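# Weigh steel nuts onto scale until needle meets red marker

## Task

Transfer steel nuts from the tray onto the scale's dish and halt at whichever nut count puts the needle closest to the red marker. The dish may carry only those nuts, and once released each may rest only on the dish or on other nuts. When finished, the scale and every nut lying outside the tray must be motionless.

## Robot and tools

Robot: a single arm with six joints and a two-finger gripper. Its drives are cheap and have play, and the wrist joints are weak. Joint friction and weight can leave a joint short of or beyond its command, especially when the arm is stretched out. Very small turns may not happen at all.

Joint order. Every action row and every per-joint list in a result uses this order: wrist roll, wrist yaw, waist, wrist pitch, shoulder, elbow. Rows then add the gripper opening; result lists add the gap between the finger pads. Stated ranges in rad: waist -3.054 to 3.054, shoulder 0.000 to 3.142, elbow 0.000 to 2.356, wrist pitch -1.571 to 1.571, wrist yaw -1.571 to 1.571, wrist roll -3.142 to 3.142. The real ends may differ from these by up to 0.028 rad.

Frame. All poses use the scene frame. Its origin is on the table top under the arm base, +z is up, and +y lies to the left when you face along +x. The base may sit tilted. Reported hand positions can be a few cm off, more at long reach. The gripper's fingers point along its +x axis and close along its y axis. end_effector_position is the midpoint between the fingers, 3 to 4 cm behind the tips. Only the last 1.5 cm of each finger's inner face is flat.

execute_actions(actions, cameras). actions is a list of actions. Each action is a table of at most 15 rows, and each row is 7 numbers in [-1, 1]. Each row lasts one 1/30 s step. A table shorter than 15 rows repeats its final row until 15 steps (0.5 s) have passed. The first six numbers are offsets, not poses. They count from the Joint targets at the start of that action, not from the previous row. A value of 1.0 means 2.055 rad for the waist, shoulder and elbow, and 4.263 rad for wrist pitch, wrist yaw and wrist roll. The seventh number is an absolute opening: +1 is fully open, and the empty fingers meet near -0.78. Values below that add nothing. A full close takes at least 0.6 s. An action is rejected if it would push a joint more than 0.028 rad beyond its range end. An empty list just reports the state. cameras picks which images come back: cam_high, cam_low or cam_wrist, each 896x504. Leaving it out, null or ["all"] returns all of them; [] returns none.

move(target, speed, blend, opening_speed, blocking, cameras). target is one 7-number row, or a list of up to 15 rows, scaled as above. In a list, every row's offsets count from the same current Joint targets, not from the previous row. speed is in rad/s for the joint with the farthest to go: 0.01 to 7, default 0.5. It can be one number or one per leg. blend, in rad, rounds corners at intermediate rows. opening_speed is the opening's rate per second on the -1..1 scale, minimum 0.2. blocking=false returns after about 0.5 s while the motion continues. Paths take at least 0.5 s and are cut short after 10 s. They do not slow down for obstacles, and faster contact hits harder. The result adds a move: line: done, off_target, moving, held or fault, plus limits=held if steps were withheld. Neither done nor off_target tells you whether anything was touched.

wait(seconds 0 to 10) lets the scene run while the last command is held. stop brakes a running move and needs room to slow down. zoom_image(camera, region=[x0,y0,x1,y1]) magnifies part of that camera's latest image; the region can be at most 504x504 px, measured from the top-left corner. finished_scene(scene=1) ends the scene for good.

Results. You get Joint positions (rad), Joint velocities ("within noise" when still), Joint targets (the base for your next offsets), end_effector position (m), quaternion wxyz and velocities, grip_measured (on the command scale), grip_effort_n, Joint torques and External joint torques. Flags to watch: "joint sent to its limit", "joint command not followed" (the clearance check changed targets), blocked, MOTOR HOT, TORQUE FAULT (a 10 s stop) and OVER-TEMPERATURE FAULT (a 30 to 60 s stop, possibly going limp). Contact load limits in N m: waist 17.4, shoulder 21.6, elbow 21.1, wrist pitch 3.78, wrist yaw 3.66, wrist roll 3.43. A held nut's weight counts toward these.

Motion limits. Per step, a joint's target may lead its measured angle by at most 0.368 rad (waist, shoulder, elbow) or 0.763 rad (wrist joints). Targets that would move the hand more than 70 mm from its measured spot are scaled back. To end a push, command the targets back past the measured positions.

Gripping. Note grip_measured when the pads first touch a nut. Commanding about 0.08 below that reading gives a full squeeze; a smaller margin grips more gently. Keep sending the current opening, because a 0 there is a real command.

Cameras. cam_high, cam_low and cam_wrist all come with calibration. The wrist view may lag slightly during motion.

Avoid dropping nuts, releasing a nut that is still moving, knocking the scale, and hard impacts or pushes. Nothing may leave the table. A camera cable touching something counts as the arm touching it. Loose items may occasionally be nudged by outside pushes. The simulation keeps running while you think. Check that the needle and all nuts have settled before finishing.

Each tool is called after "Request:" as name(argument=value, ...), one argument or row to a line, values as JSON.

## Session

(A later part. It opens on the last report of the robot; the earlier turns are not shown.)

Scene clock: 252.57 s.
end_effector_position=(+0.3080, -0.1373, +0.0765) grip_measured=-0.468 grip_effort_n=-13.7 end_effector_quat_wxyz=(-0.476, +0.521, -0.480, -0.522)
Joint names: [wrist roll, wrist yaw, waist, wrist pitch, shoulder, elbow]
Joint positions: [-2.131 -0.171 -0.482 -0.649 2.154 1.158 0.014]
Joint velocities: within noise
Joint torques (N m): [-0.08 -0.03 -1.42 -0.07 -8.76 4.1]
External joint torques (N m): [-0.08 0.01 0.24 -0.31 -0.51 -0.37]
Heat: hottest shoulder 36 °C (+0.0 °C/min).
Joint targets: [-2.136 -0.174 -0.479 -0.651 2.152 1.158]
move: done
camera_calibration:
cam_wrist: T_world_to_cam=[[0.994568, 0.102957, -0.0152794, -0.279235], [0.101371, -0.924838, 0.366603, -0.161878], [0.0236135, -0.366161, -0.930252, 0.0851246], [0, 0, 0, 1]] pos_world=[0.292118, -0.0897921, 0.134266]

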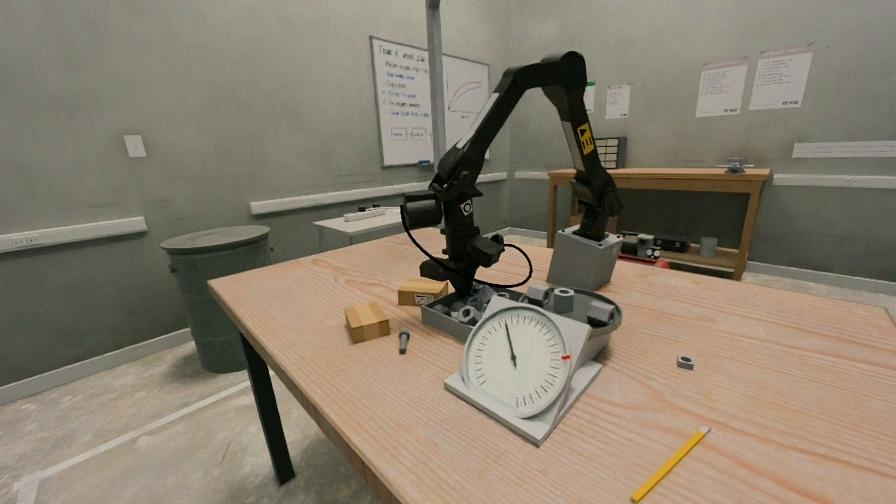

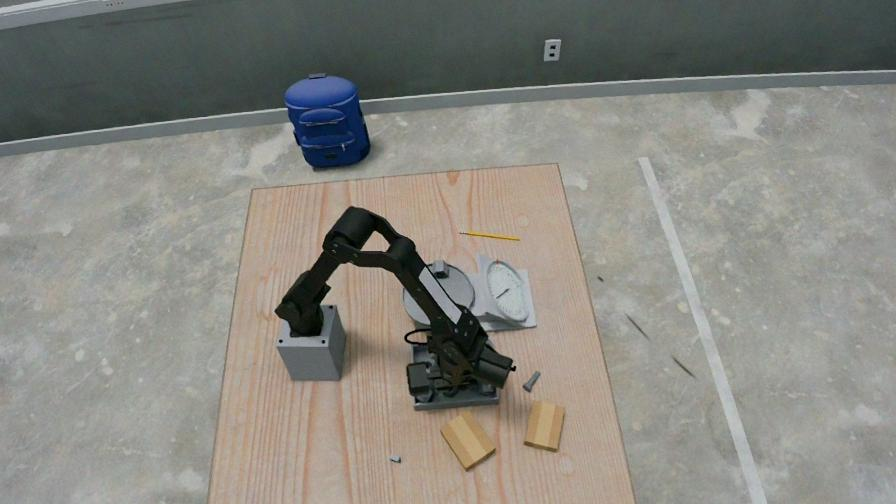

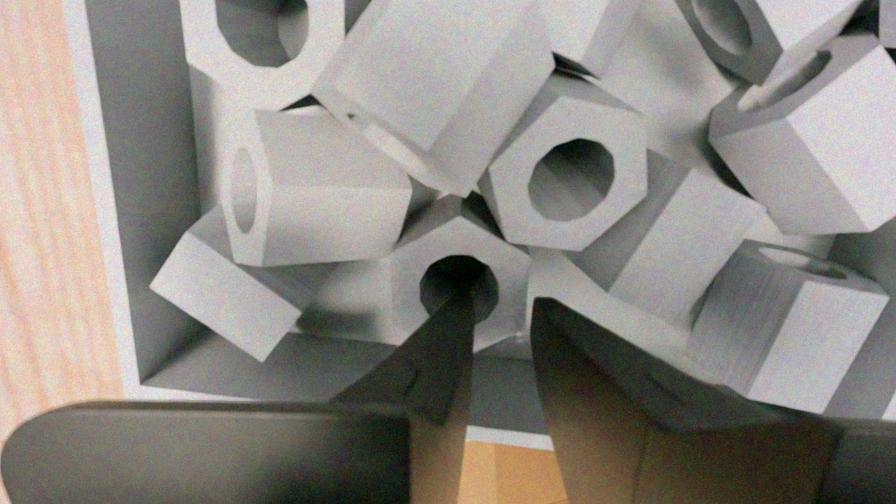

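Request:
zoom_image(
  camera="cam_wrist",
  region=[300, 240, 760, 504],
)

Request:
zoom_image(
  camera="cam_high",
  region=[380, 200, 640, 340],
)

Request:
zoom_image(
  camera="cam_high",
  region=[430, 250, 510, 310],
)

Scaled by 1.096.

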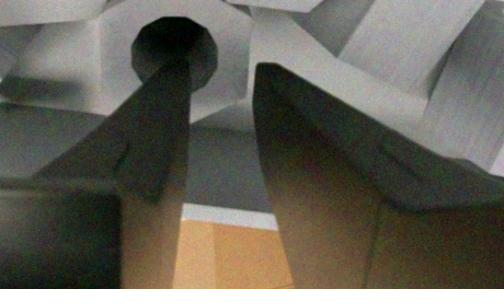

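Scaled by 1.938.

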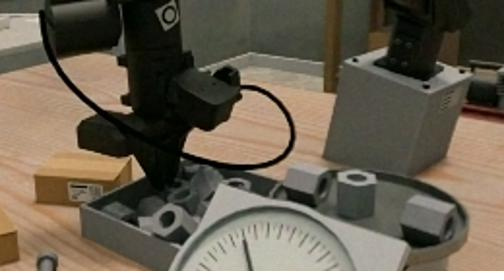

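Scaled by 6.300.

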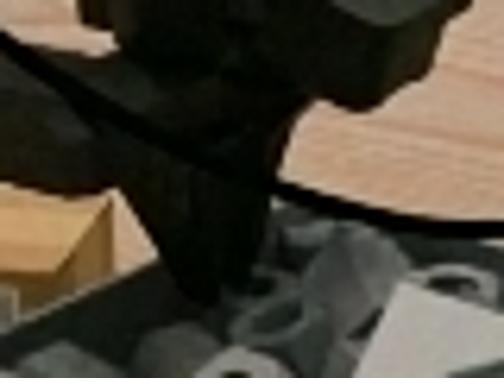

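Request:
move(
  target=[
    [0.0056, 0, 0.0083, -0.0425, -0.07, 0.0321, -0.47],
  ],
  speed=0.4,
  cameras=["cam_wrist", "cam_low"],
)

Request:
zoom_image(
  camera="cam_wrist",
  region=[120, 0, 620, 400],
)

Scene clock: 257.70 s.
end_effector_position=(+0.3127, -0.1224, +0.1320) grip_measured=-0.468 grip_effort_n=-13.7 end_effector_quat_wxyz=(-0.475, +0.526, -0.478, -0.519)
Joint names: [wrist roll, wrist yaw, waist, wrist pitch, shoulder, elbow]
Joint positions: [-2.117 -0.171 -0.466 -0.831 2.015 1.217 0.014]
Joint velocities: within noise
Joint torques (N m): [0.32 -0.03 -1.24 0.05 -9 5.26]
External joint torques (N m): [0.32 0.01 0.36 -0.24 -1.02 0.14]
Heat: hottest shoulder 36 °C (+0.0 °C/min).
Joint targets: [-2.113 -0.174 -0.462 -0.832 2.008 1.224]
move: done
camera_calibration:
cam_wrist: T_world_to_cam=[[0.994185, 0.107561, -0.00510341, -0.285243], [0.101657, -0.921875, 0.373914, -0.169739], [0.0355139, -0.372259, -0.927449, 0.137234], [0, 0, 0, 1]] pos_world=[0.295966, -0.074711, 0.189289]
Images, in order (width x height): cam_low 896x504, cam_wrist 896x504.

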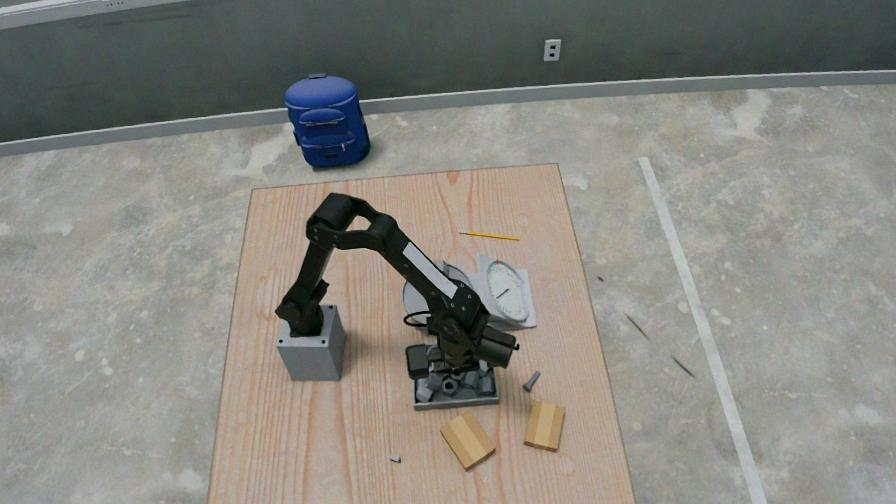

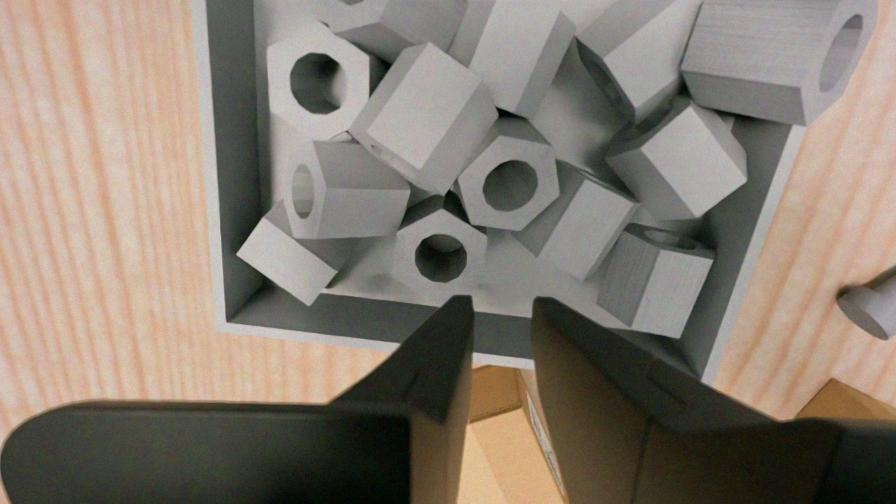

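Scaled by 1.008.

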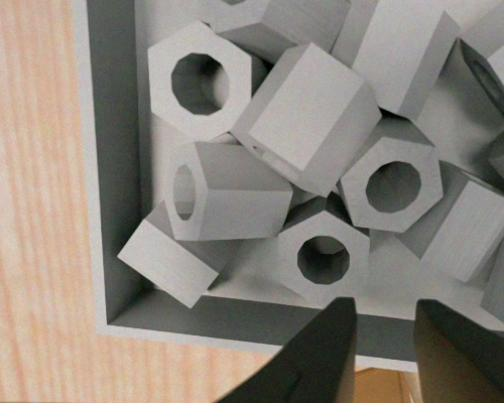

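Request:
move(
  target=[
    [0.0077, -0.0006, -0.0097, 0.038, 0.067, -0.0287, -0.47],
  ],
  speed=0.3,
  cameras=["cam_wrist"],
)

Request:
zoom_image(
  camera="cam_wrist",
  region=[340, 160, 620, 360],
)

Scene clock: 263.87 s.
end_effector_position=(+0.3116, -0.1362, +0.0858) grip_measured=-0.468 grip_effort_n=-13.7 end_effector_quat_wxyz=(+0.487, -0.513, +0.491, +0.509)
Joint names: [wrist roll, wrist yaw, waist, wrist pitch, shoulder, elbow]
Joint positions: [-2.084 -0.171 -0.479 -0.676 2.134 1.174 0.014]
Joint velocities: within noise
Joint torques (N m): [0.32 -0.13 -1.87 0.54 -7.05 3.26]
External joint torques (N m): [0.32 -0.08 -0.25 0.26 1.29 -1.41]
Heat: hottest shoulder 37 °C (+1.0 °C/min).
Joint targets: [-2.080 -0.176 -0.482 -0.670 2.146 1.165]
move: done
camera_calibration:
cam_wrist: T_world_to_cam=[[0.998185, 0.059594, -0.0086689, -0.290375], [0.0585583, -0.92692, 0.370661, -0.152004], [0.0140538, -0.370496, -0.928728, 0.0963185], [0, 0, 0, 1]] pos_world=[0.297395, -0.0879056, 0.143279]
Images, in order (width x height): cam_wrist 896x504.

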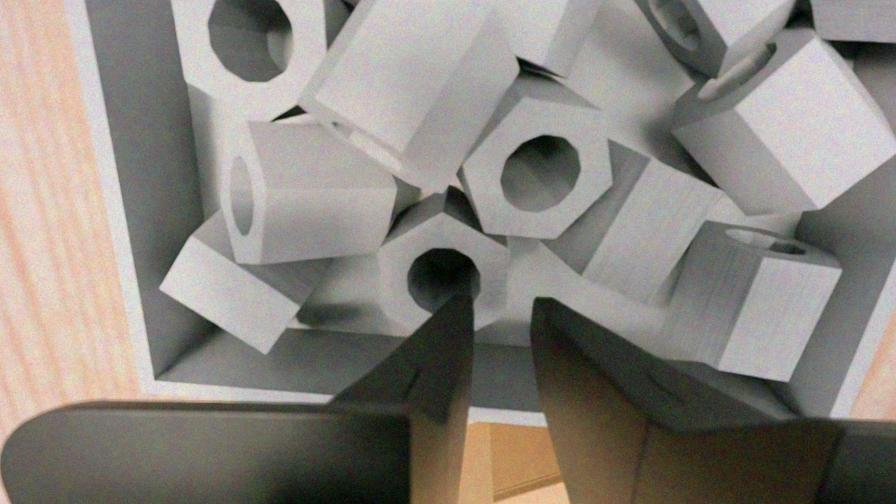

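Scaled by 1.800.

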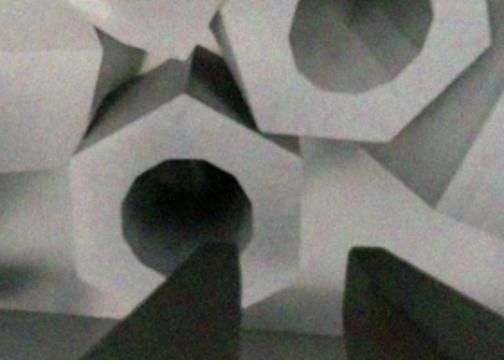

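Request:
move(
  target=[
    [0.0007, -0.0008, 0.004, 0.0055, 0.0049, -0.0071, -0.47],
  ],
  speed=0.1,
  cameras=["cam_wrist"],
)

Request:
zoom_image(
  camera="cam_wrist",
  region=[340, 180, 620, 380],
)

Scene clock: 272.53 s.
end_effector_position=(+0.3101, -0.1361, +0.0803) grip_measured=-0.468 grip_effort_n=-13.7 end_effector_quat_wxyz=(+0.488, -0.512, +0.491, +0.508)
Joint names: [wrist roll, wrist yaw, waist, wrist pitch, shoulder, elbow]
Joint positions: [-2.08 -0.171 -0.478 -0.653 2.143 1.16 0.014]
Joint velocities: within noise
Joint torques (N m): [0.32 -0.26 -1.24 0.55 -6.96 3.14]
External joint torques (N m): [0.32 -0.21 0.3 0.27 1.32 -1.43]
Heat: hottest shoulder 36 °C (+1.0 °C/min).
Joint targets: [-2.077 -0.180 -0.474 -0.647 2.156 1.150]
move: done
camera_calibration:
cam_wrist: T_world_to_cam=[[0.998296, 0.0577371, -0.00848011, -0.289248], [0.0567612, -0.926953, 0.370858, -0.149252], [0.0135516, -0.370707, -0.928651, 0.0912944], [0, 0, 0, 1]] pos_world=[0.29599, -0.0878062, 0.137679]
Images, in order (width x height): cam_wrist 896x504.

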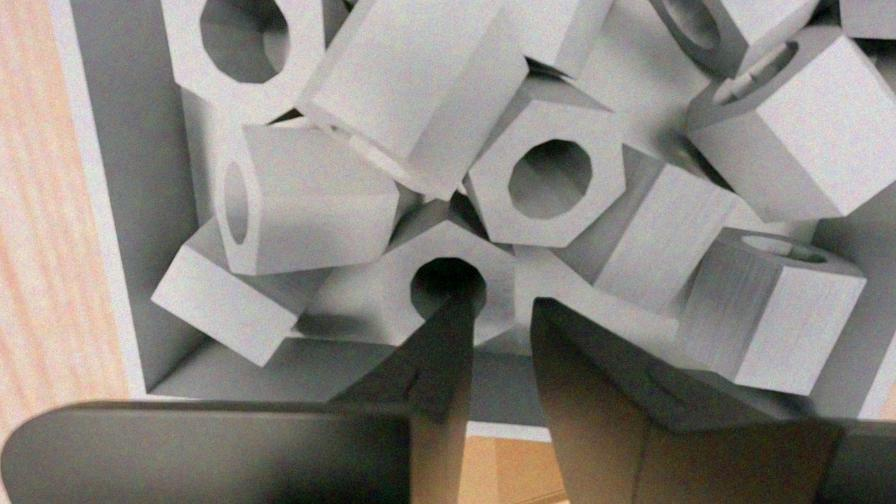

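Scaled by 1.800.

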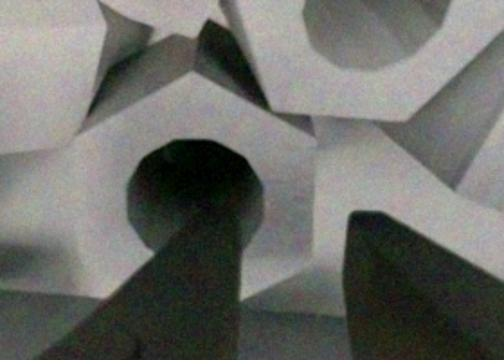

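Request:
move(
  target=[
    [0, -0.0009, 0.0012, -0.0102, -0.0248, 0.0117, -0.47],
  ],
  speed=0.2,
  cameras=[],
)

Scene clock: 281.97 s.
end_effector_position=(+0.3102, -0.1328, +0.0910) grip_measured=-0.468 grip_effort_n=-13.7 end_effector_quat_wxyz=(+0.488, -0.513, +0.490, +0.509)
Joint names: [wrist roll, wrist yaw, waist, wrist pitch, shoulder, elbow]
Joint positions: [-2.08 -0.172 -0.476 -0.69 2.113 1.167 0.014]
Joint velocities: within noise
Joint torques (N m): [0.32 -0.32 -1.23 0.07 -9.43 4.96]
External joint torques (N m): [0.32 -0.28 0.39 -0.21 -1.19 0.25]
Heat: hottest shoulder 37 °C (+2.0 °C/min).
Joint targets: [-2.077 -0.183 -0.471 -0.690 2.105 1.175]
move: done
No camera images: "cameras" was empty.

Request:
move(
  target=[
    [0.0016, 0, 0.0034, 0.0109, 0.0221, -0.0148, -0.47],
  ],
  speed=0.15,
  cameras=["cam_wrist"],
)

Request:
zoom_image(
  camera="cam_wrist",
  region=[340, 180, 620, 380],
)

Scene clock: 283.63 s.
end_effector_position=(+0.3101, -0.1324, +0.0798) grip_measured=-0.468 grip_effort_n=-13.7 end_effector_quat_wxyz=(+0.487, -0.513, +0.490, +0.510)
Joint names: [wrist roll, wrist yaw, waist, wrist pitch, shoulder, elbow]
Joint positions: [-2.074 -0.172 -0.469 -0.65 2.138 1.153 0.014]
Joint velocities: within noise
Joint torques (N m): [0.32 -0.32 -1.24 0.53 -7.09 3.2]
External joint torques (N m): [0.32 -0.27 0.39 0.24 1.18 -1.38]
Heat: hottest shoulder 37 °C (+2.0 °C/min).
Joint targets: [-2.070 -0.183 -0.465 -0.644 2.150 1.144]
move: done
camera_calibration:
cam_wrist: T_world_to_cam=[[0.998094, 0.0610378, -0.00906028, -0.288951], [0.0600608, -0.927261, 0.369568, -0.146582], [0.0141563, -0.369407, -0.92916, 0.0922563], [0, 0, 0, 1]] pos_world=[0.295899, -0.0842023, 0.137275]
Images, in order (width x height): cam_wrist 896x504.

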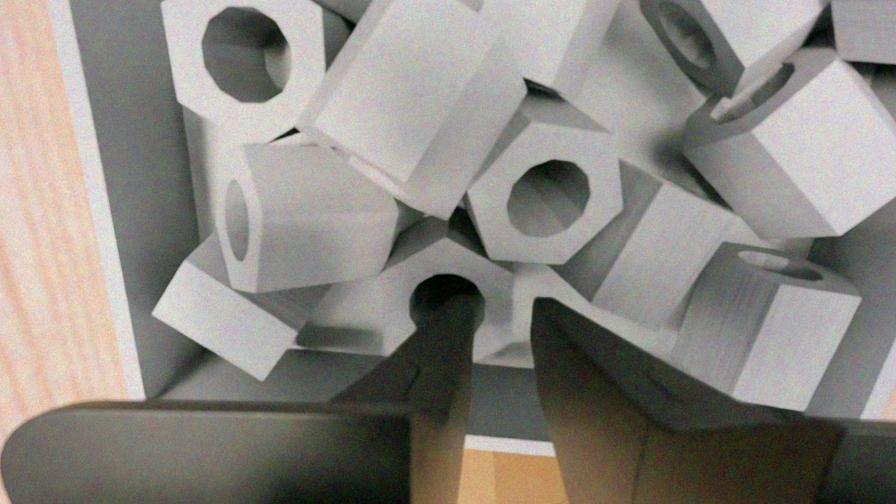

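Scaled by 1.800.

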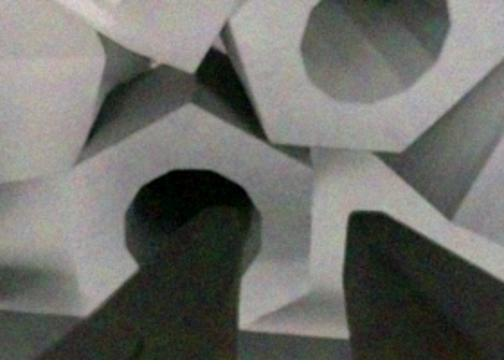

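Request:
move(
  target=[
    [0.0007, 0, 0.0011, 0.0059, 0.0089, -0.0031, -0.47],
  ],
  speed=0.1,
  cameras=["cam_wrist"],
)

Request:
zoom_image(
  camera="cam_wrist",
  region=[340, 200, 620, 400],
)

Scene clock: 286.03 s.
end_effector_position=(+0.3104, -0.1330, +0.0731) grip_measured=-0.468 grip_effort_n=-13.7 end_effector_quat_wxyz=(+0.488, -0.513, +0.490, +0.509)
Joint names: [wrist roll, wrist yaw, waist, wrist pitch, shoulder, elbow]
Joint positions: [-2.071 -0.172 -0.466 -0.626 2.156 1.147 0.014]
Joint velocities: within noise
Joint torques (N m): [0.31 -0.32 -1.26 0.61 -6.94 3.08]
External joint torques (N m): [0.31 -0.27 0.38 0.33 1.33 -1.39]
Heat: hottest shoulder 37 °C (+2.0 °C/min).
Joint targets: [-2.067 -0.183 -0.462 -0.619 2.169 1.138]
move: done
camera_calibration:
cam_wrist: T_world_to_cam=[[0.998137, 0.0604898, -0.00802548, -0.289471], [0.0591587, -0.92705, 0.37024, -0.144448], [0.0149557, -0.370025, -0.928901, 0.0853906], [0, 0, 0, 1]] pos_world=[0.2962, -0.0848042, 0.130477]
Images, in order (width x height): cam_wrist 896x504.

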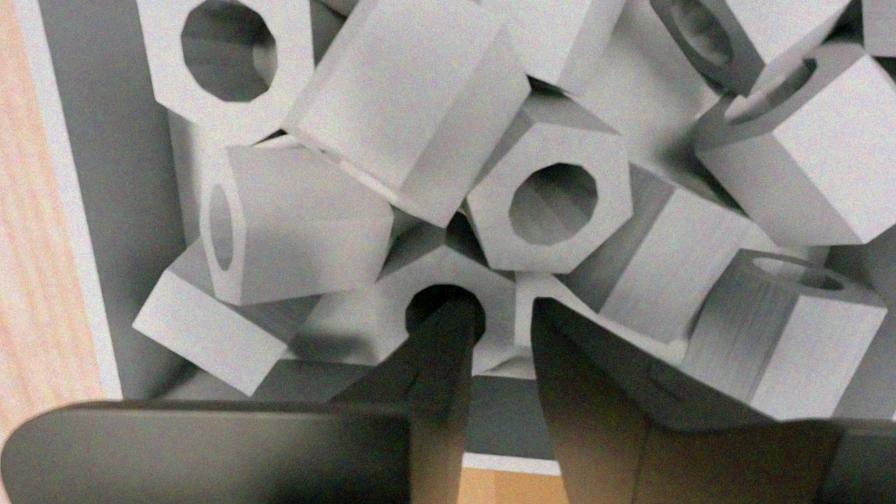

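Scaled by 1.800.

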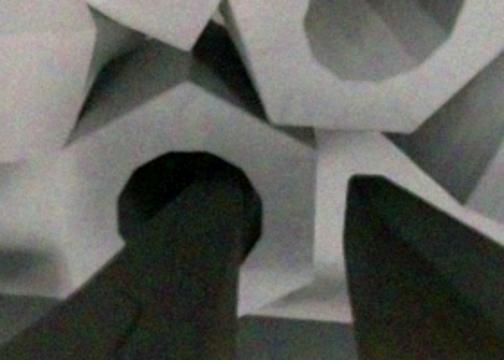

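Request:
move(
  target=[
    [0.0008, 0, 0.0013, 0.0071, 0.0109, -0.0037, -0.47],
  ],
  speed=0.1,
  cameras=["cam_wrist"],
)

Scene clock: 287.17 s.
end_effector_position=(+0.3093, -0.1328, +0.0651) grip_measured=-0.468 grip_effort_n=-13.7 end_effector_quat_wxyz=(+0.488, -0.511, +0.490, +0.510)
Joint names: [wrist roll, wrist yaw, waist, wrist pitch, shoulder, elbow]
Joint positions: [-2.068 -0.174 -0.464 -0.601 2.175 1.139 0.014]
Joint velocities: within noise
Joint torques (N m): [0.31 -0.27 -1.18 0.98 -6.64 3.11]
External joint torques (N m): [0.31 -0.22 0.43 0.72 1.61 -1.2]
Heat: hottest shoulder 37 °C (+2.0 °C/min).
Joint targets: [-2.064 -0.183 -0.460 -0.588 2.191 1.130]
move: done
camera_calibration:
cam_wrist: T_world_to_cam=[[0.998174, 0.0593981, -0.0109429, -0.288475], [0.0592624, -0.928239, 0.367232, -0.14117], [0.0116553, -0.36721, -0.930065, 0.0795443], [0, 0, 0, 1]] pos_world=[0.295387, -0.0846953, 0.122667]
Images, in order (width x height): cam_wrist 896x504.

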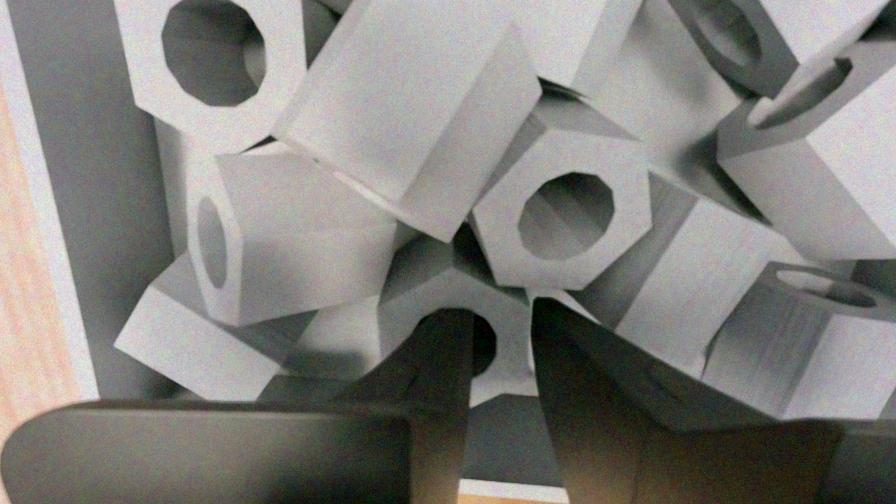

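Request:
move(
  target=[
    [0, 0, 0, 0, 0, 0, -0.75],
  ],
  speed=0.1,
  opening_speed=0.4,
  cameras=["cam_wrist"],
)

Request:
zoom_image(
  camera="cam_wrist",
  region=[340, 200, 620, 400],
)

Scene clock: 288.73 s.
end_effector_position=(+0.3096, -0.1330, +0.0651) grip_measured=-0.615 grip_effort_n=-83.5 end_effector_quat_wxyz=(+0.488, -0.512, +0.490, +0.510)
Joint names: [wrist roll, wrist yaw, waist, wrist pitch, shoulder, elbow]
Joint positions: [-2.068 -0.174 -0.464 -0.6 2.175 1.139 0.007]
Joint velocities: within noise
Joint torques (N m): [0.31 -0.27 -1.25 0.91 -6.64 3.12]
External joint torques (N m): [0.31 -0.22 0.38 0.63 1.69 -1.27]
Heat: hottest shoulder 37 °C (+2.0 °C/min).
Joint targets: [-2.064 -0.183 -0.460 -0.588 2.191 1.130]
move: done
camera_calibration:
cam_wrist: T_world_to_cam=[[0.998169, 0.0597203, -0.00960963, -0.288808], [0.0590628, -0.927975, 0.367932, -0.141282], [0.0130555, -0.367826, -0.929803, 0.0790084], [0, 0, 0, 1]] pos_world=[0.295592, -0.0847972, 0.122669]
Images, in order (width x height): cam_wrist 896x504.

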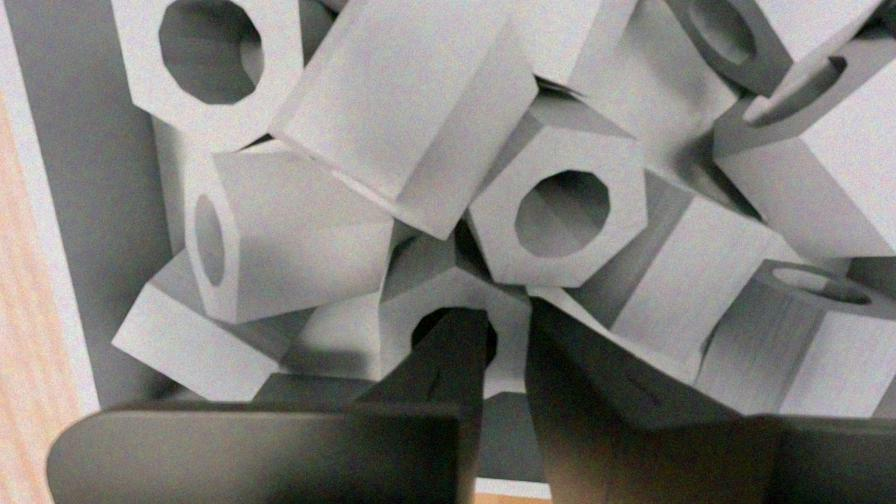

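Scaled by 1.800.

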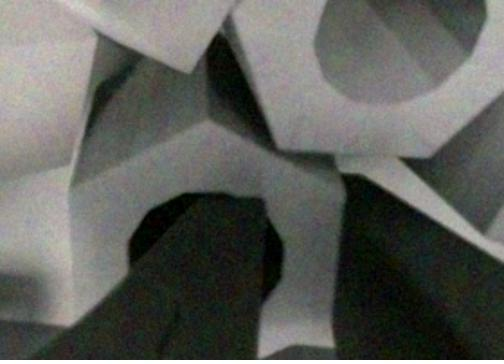

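Request:
move(
  target=[
    [-0.0042, 0, -0.01, -0.0242, -0.041, 0.0225, -0.75],
    [-0.0082, 0, -0.0171, -0.0496, -0.0711, 0.0449, -0.75],
  ],
  speed=0.2,
  blend=0.02,
  cameras=["cam_wrist", "cam_high"],
)

Scene clock: 293.47 s.
end_effector_position=(+0.3097, -0.1325, +0.1192) grip_measured=-0.615 grip_effort_n=-83.5 end_effector_quat_wxyz=(+0.491, -0.508, +0.493, +0.508)
Joint names: [wrist roll, wrist yaw, waist, wrist pitch, shoulder, elbow]
Joint positions: [-2.084 -0.174 -0.491 -0.799 2.057 1.212 0.007]
Joint velocities: within noise
Joint torques (N m): [-0.4 -0.26 -1.9 0.02 -9.81 5.53]
External joint torques (N m): [-0.4 -0.21 -0.36 -0.22 -1.69 0.57]
Heat: hottest shoulder 37 °C (+2.0 °C/min).
Joint targets: [-2.099 -0.183 -0.495 -0.800 2.045 1.222]
move: done
camera_calibration:
cam_wrist: T_world_to_cam=[[0.998825, 0.0471868, -0.0110678, -0.290062], [0.047968, -0.92972, 0.36513, -0.157193], [0.0069394, -0.365232, -0.930891, 0.131889], [0, 0, 0, 1]] pos_world=[0.296346, -0.0842883, 0.176959]
Images, in order (width x height): cam_high 896x504, cam_wrist 896x504.

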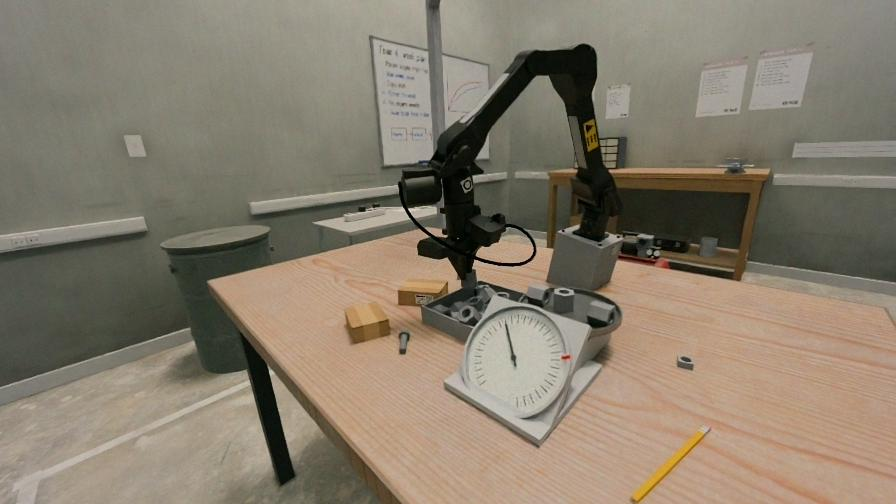

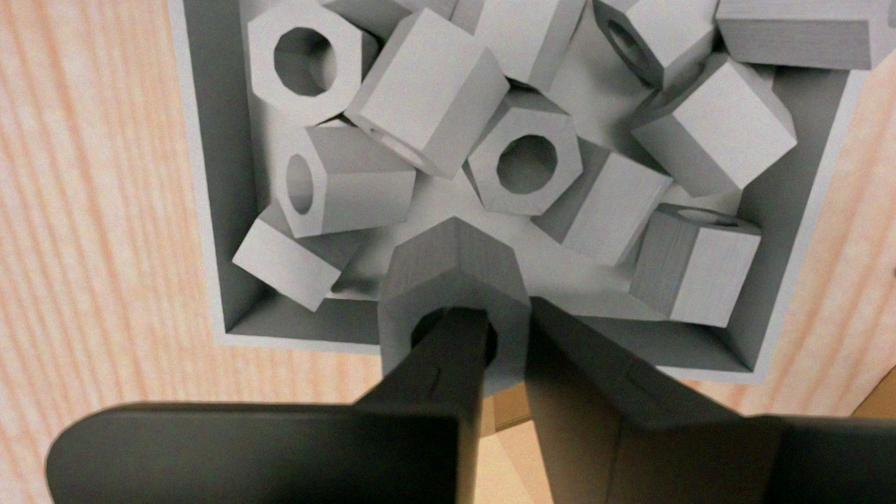

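Request:
move(
  target=[
    [0.1241, -0.001, 0.1217, -0.0556, -0.1265, 0.0022, -0.75],
    [0.1424, -0.0019, 0.2689, -0.0568, -0.0756, 0.0818, -0.75],
  ],
  speed=0.6,
  blend=0.1,
  cameras=["cam_wrist", "cam_high"],
)

Scene clock: 298.17 s.
end_effector_position=(+0.3481, +0.0657, +0.1785) grip_measured=-0.615 grip_effort_n=-83.5 end_effector_quat_wxyz=(+0.498, -0.501, +0.501, +0.500)
Joint names: [wrist roll, wrist yaw, waist, wrist pitch, shoulder, elbow]
Joint positions: [-1.496 -0.183 0.059 -1.041 1.879 1.378 0.007]
Joint velocities: within noise
Joint torques (N m): [0.33 -0.18 -1.6 0.06 -7.18 6.22]
External joint torques (N m): [0.33 -0.13 0.03 -0.24 0.86 0.71]
Heat: hottest shoulder 37 °C (+1.0 °C/min).
Joint targets: [-1.491 -0.192 0.058 -1.042 1.889 1.391]
move: done
camera_calibration:
cam_wrist: T_world_to_cam=[[0.999765, 0.017755, -0.0124093, -0.335269], [0.0210769, -0.929551, 0.36809, 0.0123635], [-0.00499965, -0.368265, -0.929707, 0.263289], [0, 0, 0, 1]] pos_world=[0.336246, 0.114405, 0.23607]
Images, in order (width x height): cam_high 896x504, cam_wrist 896x504.

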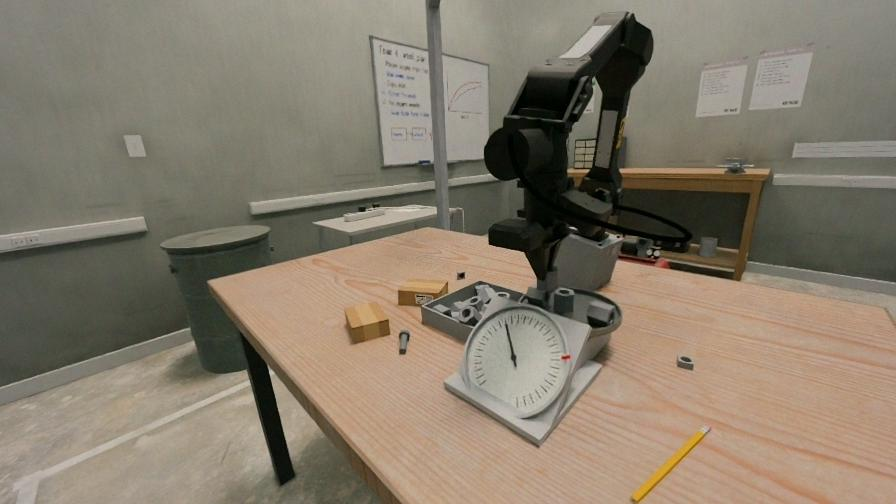

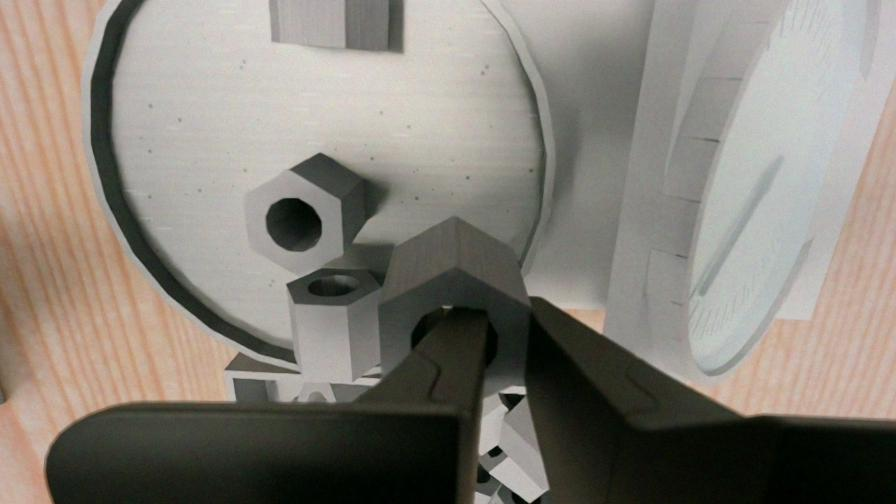

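Request:
move(
  target=[
    [0.0057, 0, 0.0117, 0.0453, 0.0333, -0.065, -0.75],
  ],
  speed=0.3,
  cameras=["cam_wrist", "cam_high"],
)

Request:
zoom_image(
  camera="cam_high",
  region=[440, 190, 720, 420],
)

Scene clock: 304.13 s.
end_effector_position=(+0.3485, +0.0636, +0.1284) grip_measured=-0.615 grip_effort_n=-83.5 end_effector_quat_wxyz=(+0.499, -0.500, +0.502, +0.499)
Joint names: [wrist roll, wrist yaw, waist, wrist pitch, shoulder, elbow]
Joint positions: [-1.472 -0.183 0.079 -0.854 1.95 1.266 0.007]
Joint velocities: within noise
Joint torques (N m): [0.32 -0.22 -1.41 0.53 -7.61 3.76]
External joint torques (N m): [0.32 -0.17 0.25 0.22 0.61 -1.41]
Heat: hottest shoulder 37 °C (+1.0 °C/min).
Joint targets: [-1.467 -0.192 0.082 -0.849 1.958 1.257]
move: done
camera_calibration:
cam_wrist: T_world_to_cam=[[0.999825, 0.0141971, -0.0121755, -0.336105], [0.0176788, -0.929858, 0.367494, 0.0300967], [-0.00610417, -0.367644, -0.929946, 0.216379], [0, 0, 0, 1]] pos_world=[0.336835, 0.112308, 0.186068]
Images, in order (width x height): cam_high 896x504, cam_wrist 896x504.

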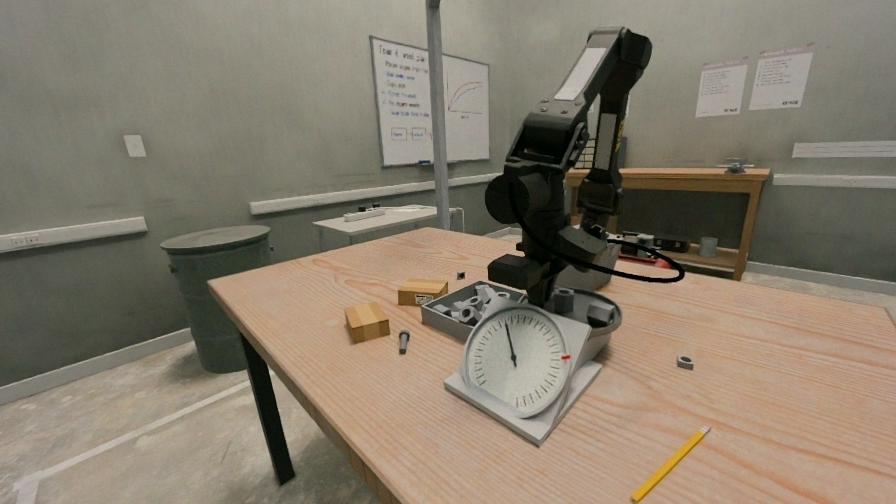

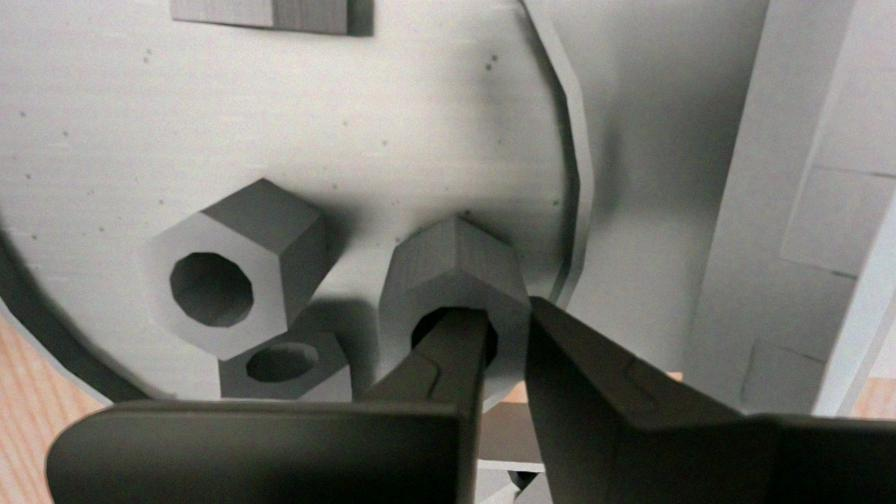

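Scaled by 1.800.

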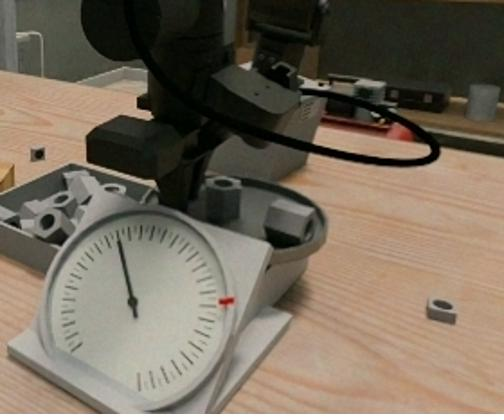

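Request:
move(
  target=[
    [0.0005, 0, 0.001, 0.0034, 0.0033, -0.0036, -0.75],
  ],
  speed=0.1,
  cameras=["cam_high"],
)

Request:
zoom_image(
  camera="cam_high",
  region=[462, 270, 642, 420],
)

Scene clock: 305.53 s.
end_effector_position=(+0.3487, +0.0636, +0.1252) grip_measured=-0.615 grip_effort_n=-83.5 end_effector_quat_wxyz=(+0.499, -0.500, +0.502, +0.499)
Joint names: [wrist roll, wrist yaw, waist, wrist pitch, shoulder, elbow]
Joint positions: [-1.47 -0.183 0.081 -0.84 1.955 1.259 0.007]
Joint velocities: within noise
Joint torques (N m): [0.32 -0.22 -1.35 0.55 -7.33 3.69]
External joint torques (N m): [0.32 -0.17 0.32 0.25 0.96 -1.44]
Heat: hottest shoulder 37 °C (+1.0 °C/min).
Joint targets: [-1.465 -0.192 0.084 -0.834 1.965 1.250]
move: done
Images, in order (width x height): cam_high 896x504.

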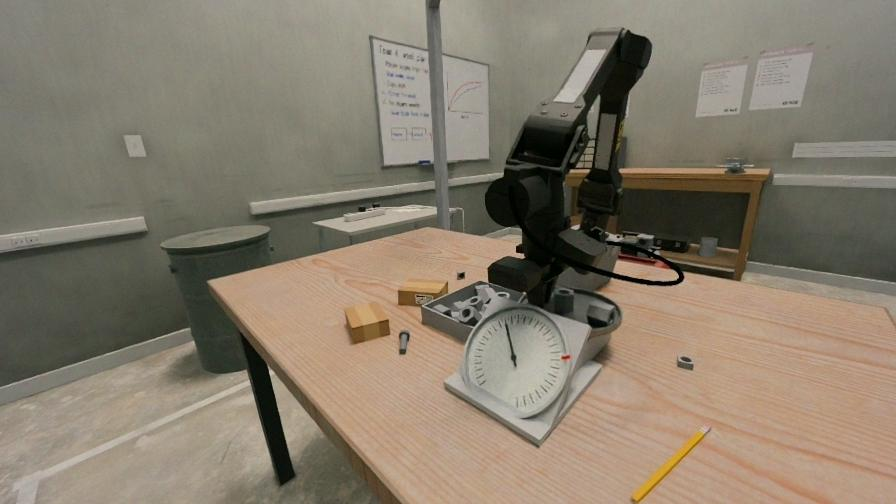

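Scaled by 2.800.

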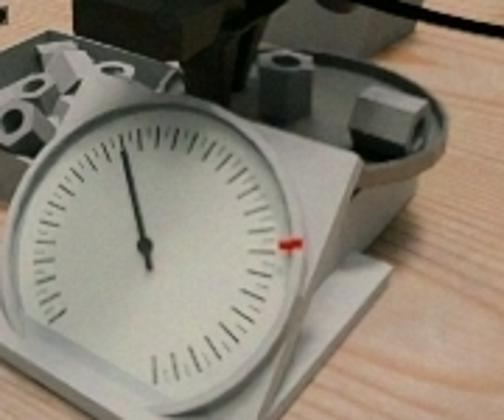

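Request:
move(
  target=[
    [0.0003, 0, 0.0005, 0.0017, 0.0017, -0.0018, -0.75],
  ],
  speed=0.1,
  cameras=["cam_high"],
)

Request:
zoom_image(
  camera="cam_high",
  region=[462, 300, 582, 420],
)

Scene clock: 306.63 s.
end_effector_position=(+0.3486, +0.0636, +0.1242) grip_measured=-0.615 grip_effort_n=-83.5 end_effector_quat_wxyz=(+0.500, -0.500, +0.502, +0.499)
Joint names: [wrist roll, wrist yaw, waist, wrist pitch, shoulder, elbow]
Joint positions: [-1.468 -0.183 0.081 -0.836 1.956 1.256 0.007]
Joint velocities: within noise
Joint torques (N m): [0.33 -0.22 -1.3 0.72 -7 3.56]
External joint torques (N m): [0.33 -0.17 0.36 0.43 1.19 -1.52]
Heat: hottest shoulder 37 °C (+1.0 °C/min).
Joint targets: [-1.464 -0.192 0.085 -0.827 1.968 1.246]
move: done
Images, in order (width x height): cam_high 896x504.

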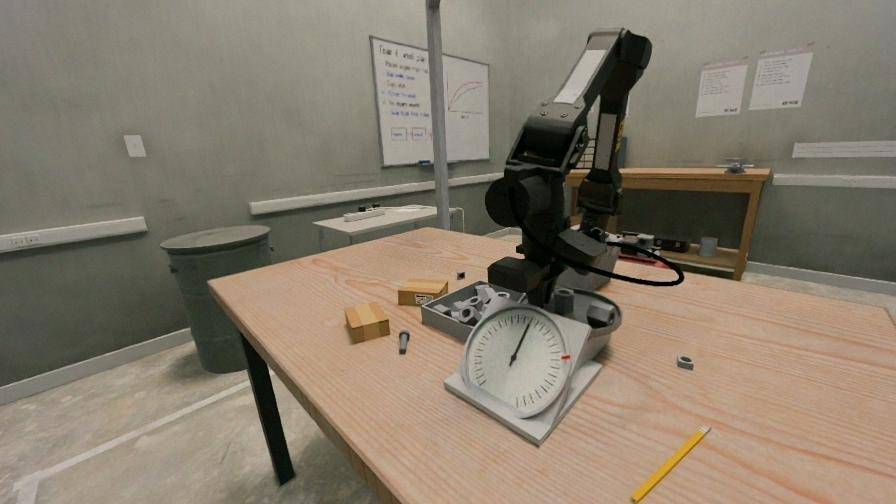

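Scaled by 4.200.

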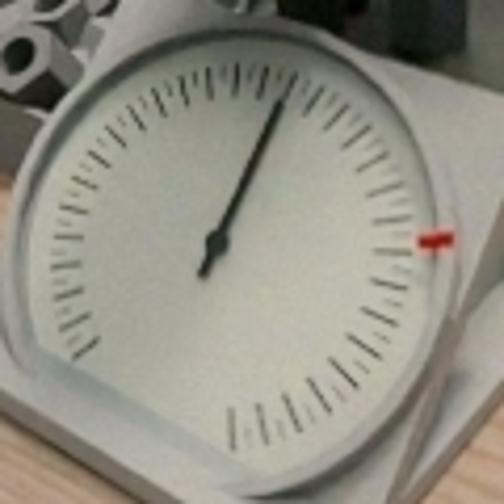

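Request:
move(
  target=[
    [0, 0, 0, 0, 0, 0, -0.48],
  ],
  speed=0.1,
  opening_speed=0.3,
  cameras=["cam_wrist", "cam_high"],
)

Request:
zoom_image(
  camera="cam_high",
  region=[462, 270, 642, 420],
)

Scene clock: 308.40 s.
end_effector_position=(+0.3486, +0.0640, +0.1240) grip_measured=-0.483 grip_effort_n=12.8 end_effector_quat_wxyz=(+0.499, -0.501, +0.501, +0.499)
Joint names: [wrist roll, wrist yaw, waist, wrist pitch, shoulder, elbow]
Joint positions: [-1.468 -0.183 0.083 -0.834 1.956 1.255 0.013]
Joint velocities: within noise
Joint torques (N m): [0.31 -0.22 -1.42 0.71 -7 3.67]
External joint torques (N m): [0.31 -0.17 0.24 0.43 1.23 -1.38]
Heat: hottest shoulder 37 °C (+1.0 °C/min).
Joint targets: [-1.464 -0.192 0.085 -0.827 1.968 1.246]
move: done
camera_calibration:
cam_wrist: T_world_to_cam=[[0.999841, 0.0152064, -0.00934191, -0.336609], [0.0175746, -0.92999, 0.367164, 0.0322005], [-0.00310467, -0.367269, -0.930109, 0.211409], [0, 0, 0, 1]] pos_world=[0.336646, 0.112709, 0.181666]
Images, in order (width x height): cam_high 896x504, cam_wrist 896x504.

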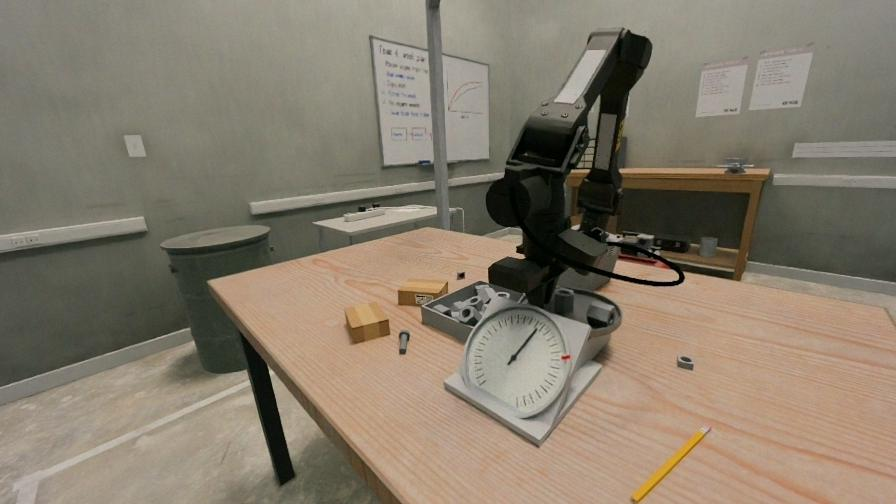

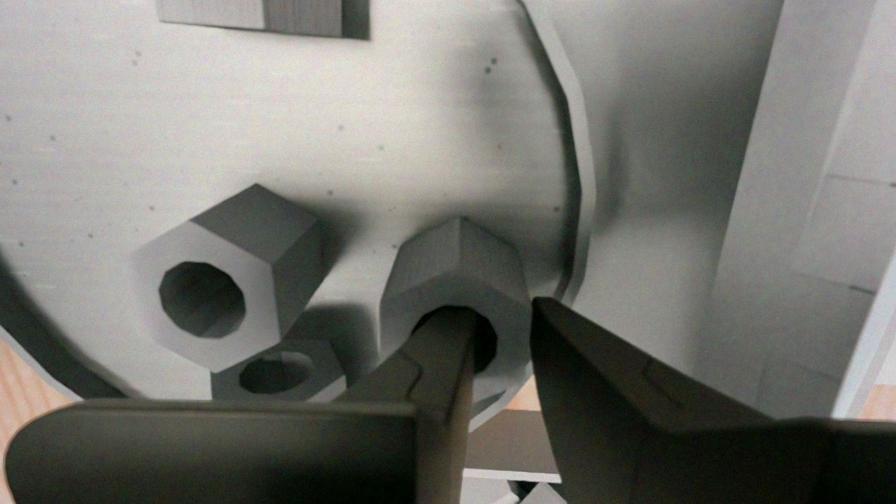

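Scaled by 2.800.

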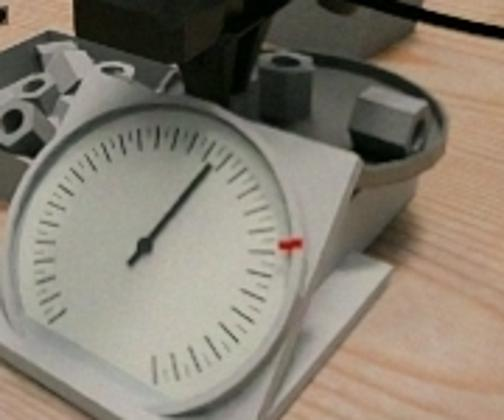

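Request:
move(
  target=[
    [-0.0021, 0, -0.0034, -0.007, -0.0151, 0.0141, -0.48],
  ],
  speed=0.06,
  cameras=["cam_wrist", "cam_high"],
)

Request:
zoom_image(
  camera="cam_high",
  region=[462, 270, 642, 420],
)

Scene clock: 310.33 s.
end_effector_position=(+0.3481, +0.0646, +0.1295) grip_measured=-0.482 grip_effort_n=12.3 end_effector_quat_wxyz=(+0.499, -0.500, +0.502, +0.499)
Joint names: [wrist roll, wrist yaw, waist, wrist pitch, shoulder, elbow]
Joint positions: [-1.468 -0.183 0.081 -0.857 1.947 1.266 0.013]
Joint velocities: within noise
Joint torques (N m): [-0.03 -0.22 -1.9 0.09 -9.55 5.54]
External joint torques (N m): [-0.02 -0.17 -0.31 -0.2 -1.34 0.4]
Heat: hottest shoulder 37 °C (+1.0 °C/min).
Joint targets: [-1.473 -0.192 0.078 -0.857 1.937 1.275]
move: done
camera_calibration:
cam_wrist: T_world_to_cam=[[0.999837, 0.0135479, -0.0119186, -0.335683], [0.01698, -0.929902, 0.367416, 0.0308844], [-0.00610544, -0.367559, -0.92998, 0.217764], [0, 0, 0, 1]] pos_world=[0.336433, 0.113308, 0.187168]
Images, in order (width x height): cam_high 896x504, cam_wrist 896x504.

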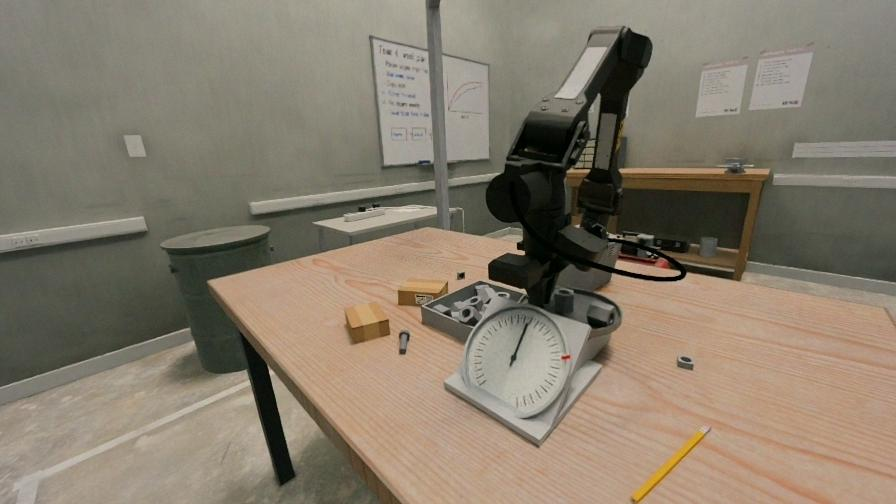

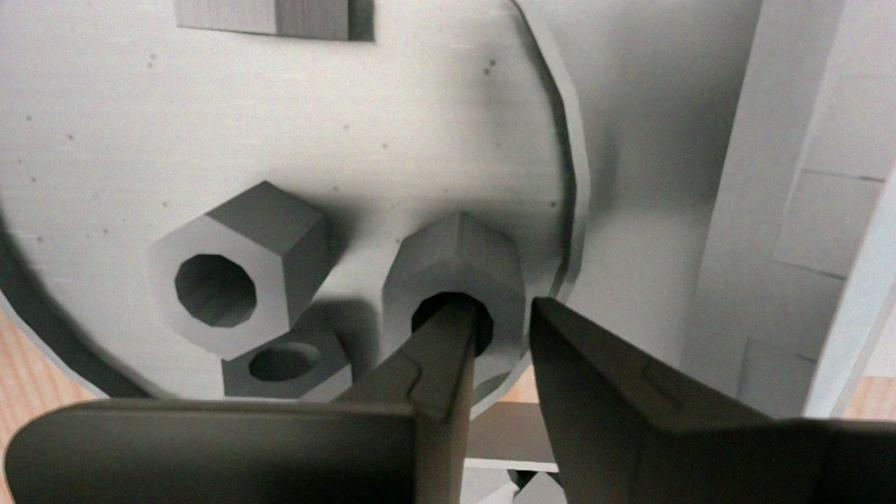

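Scaled by 2.800.

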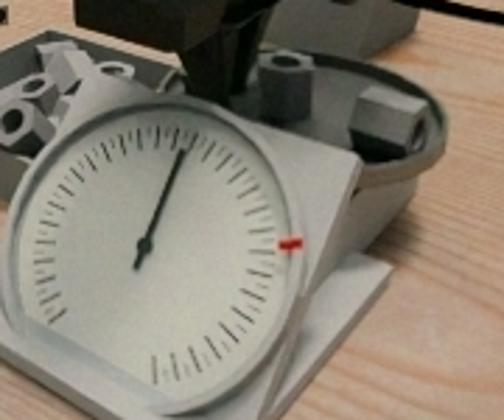

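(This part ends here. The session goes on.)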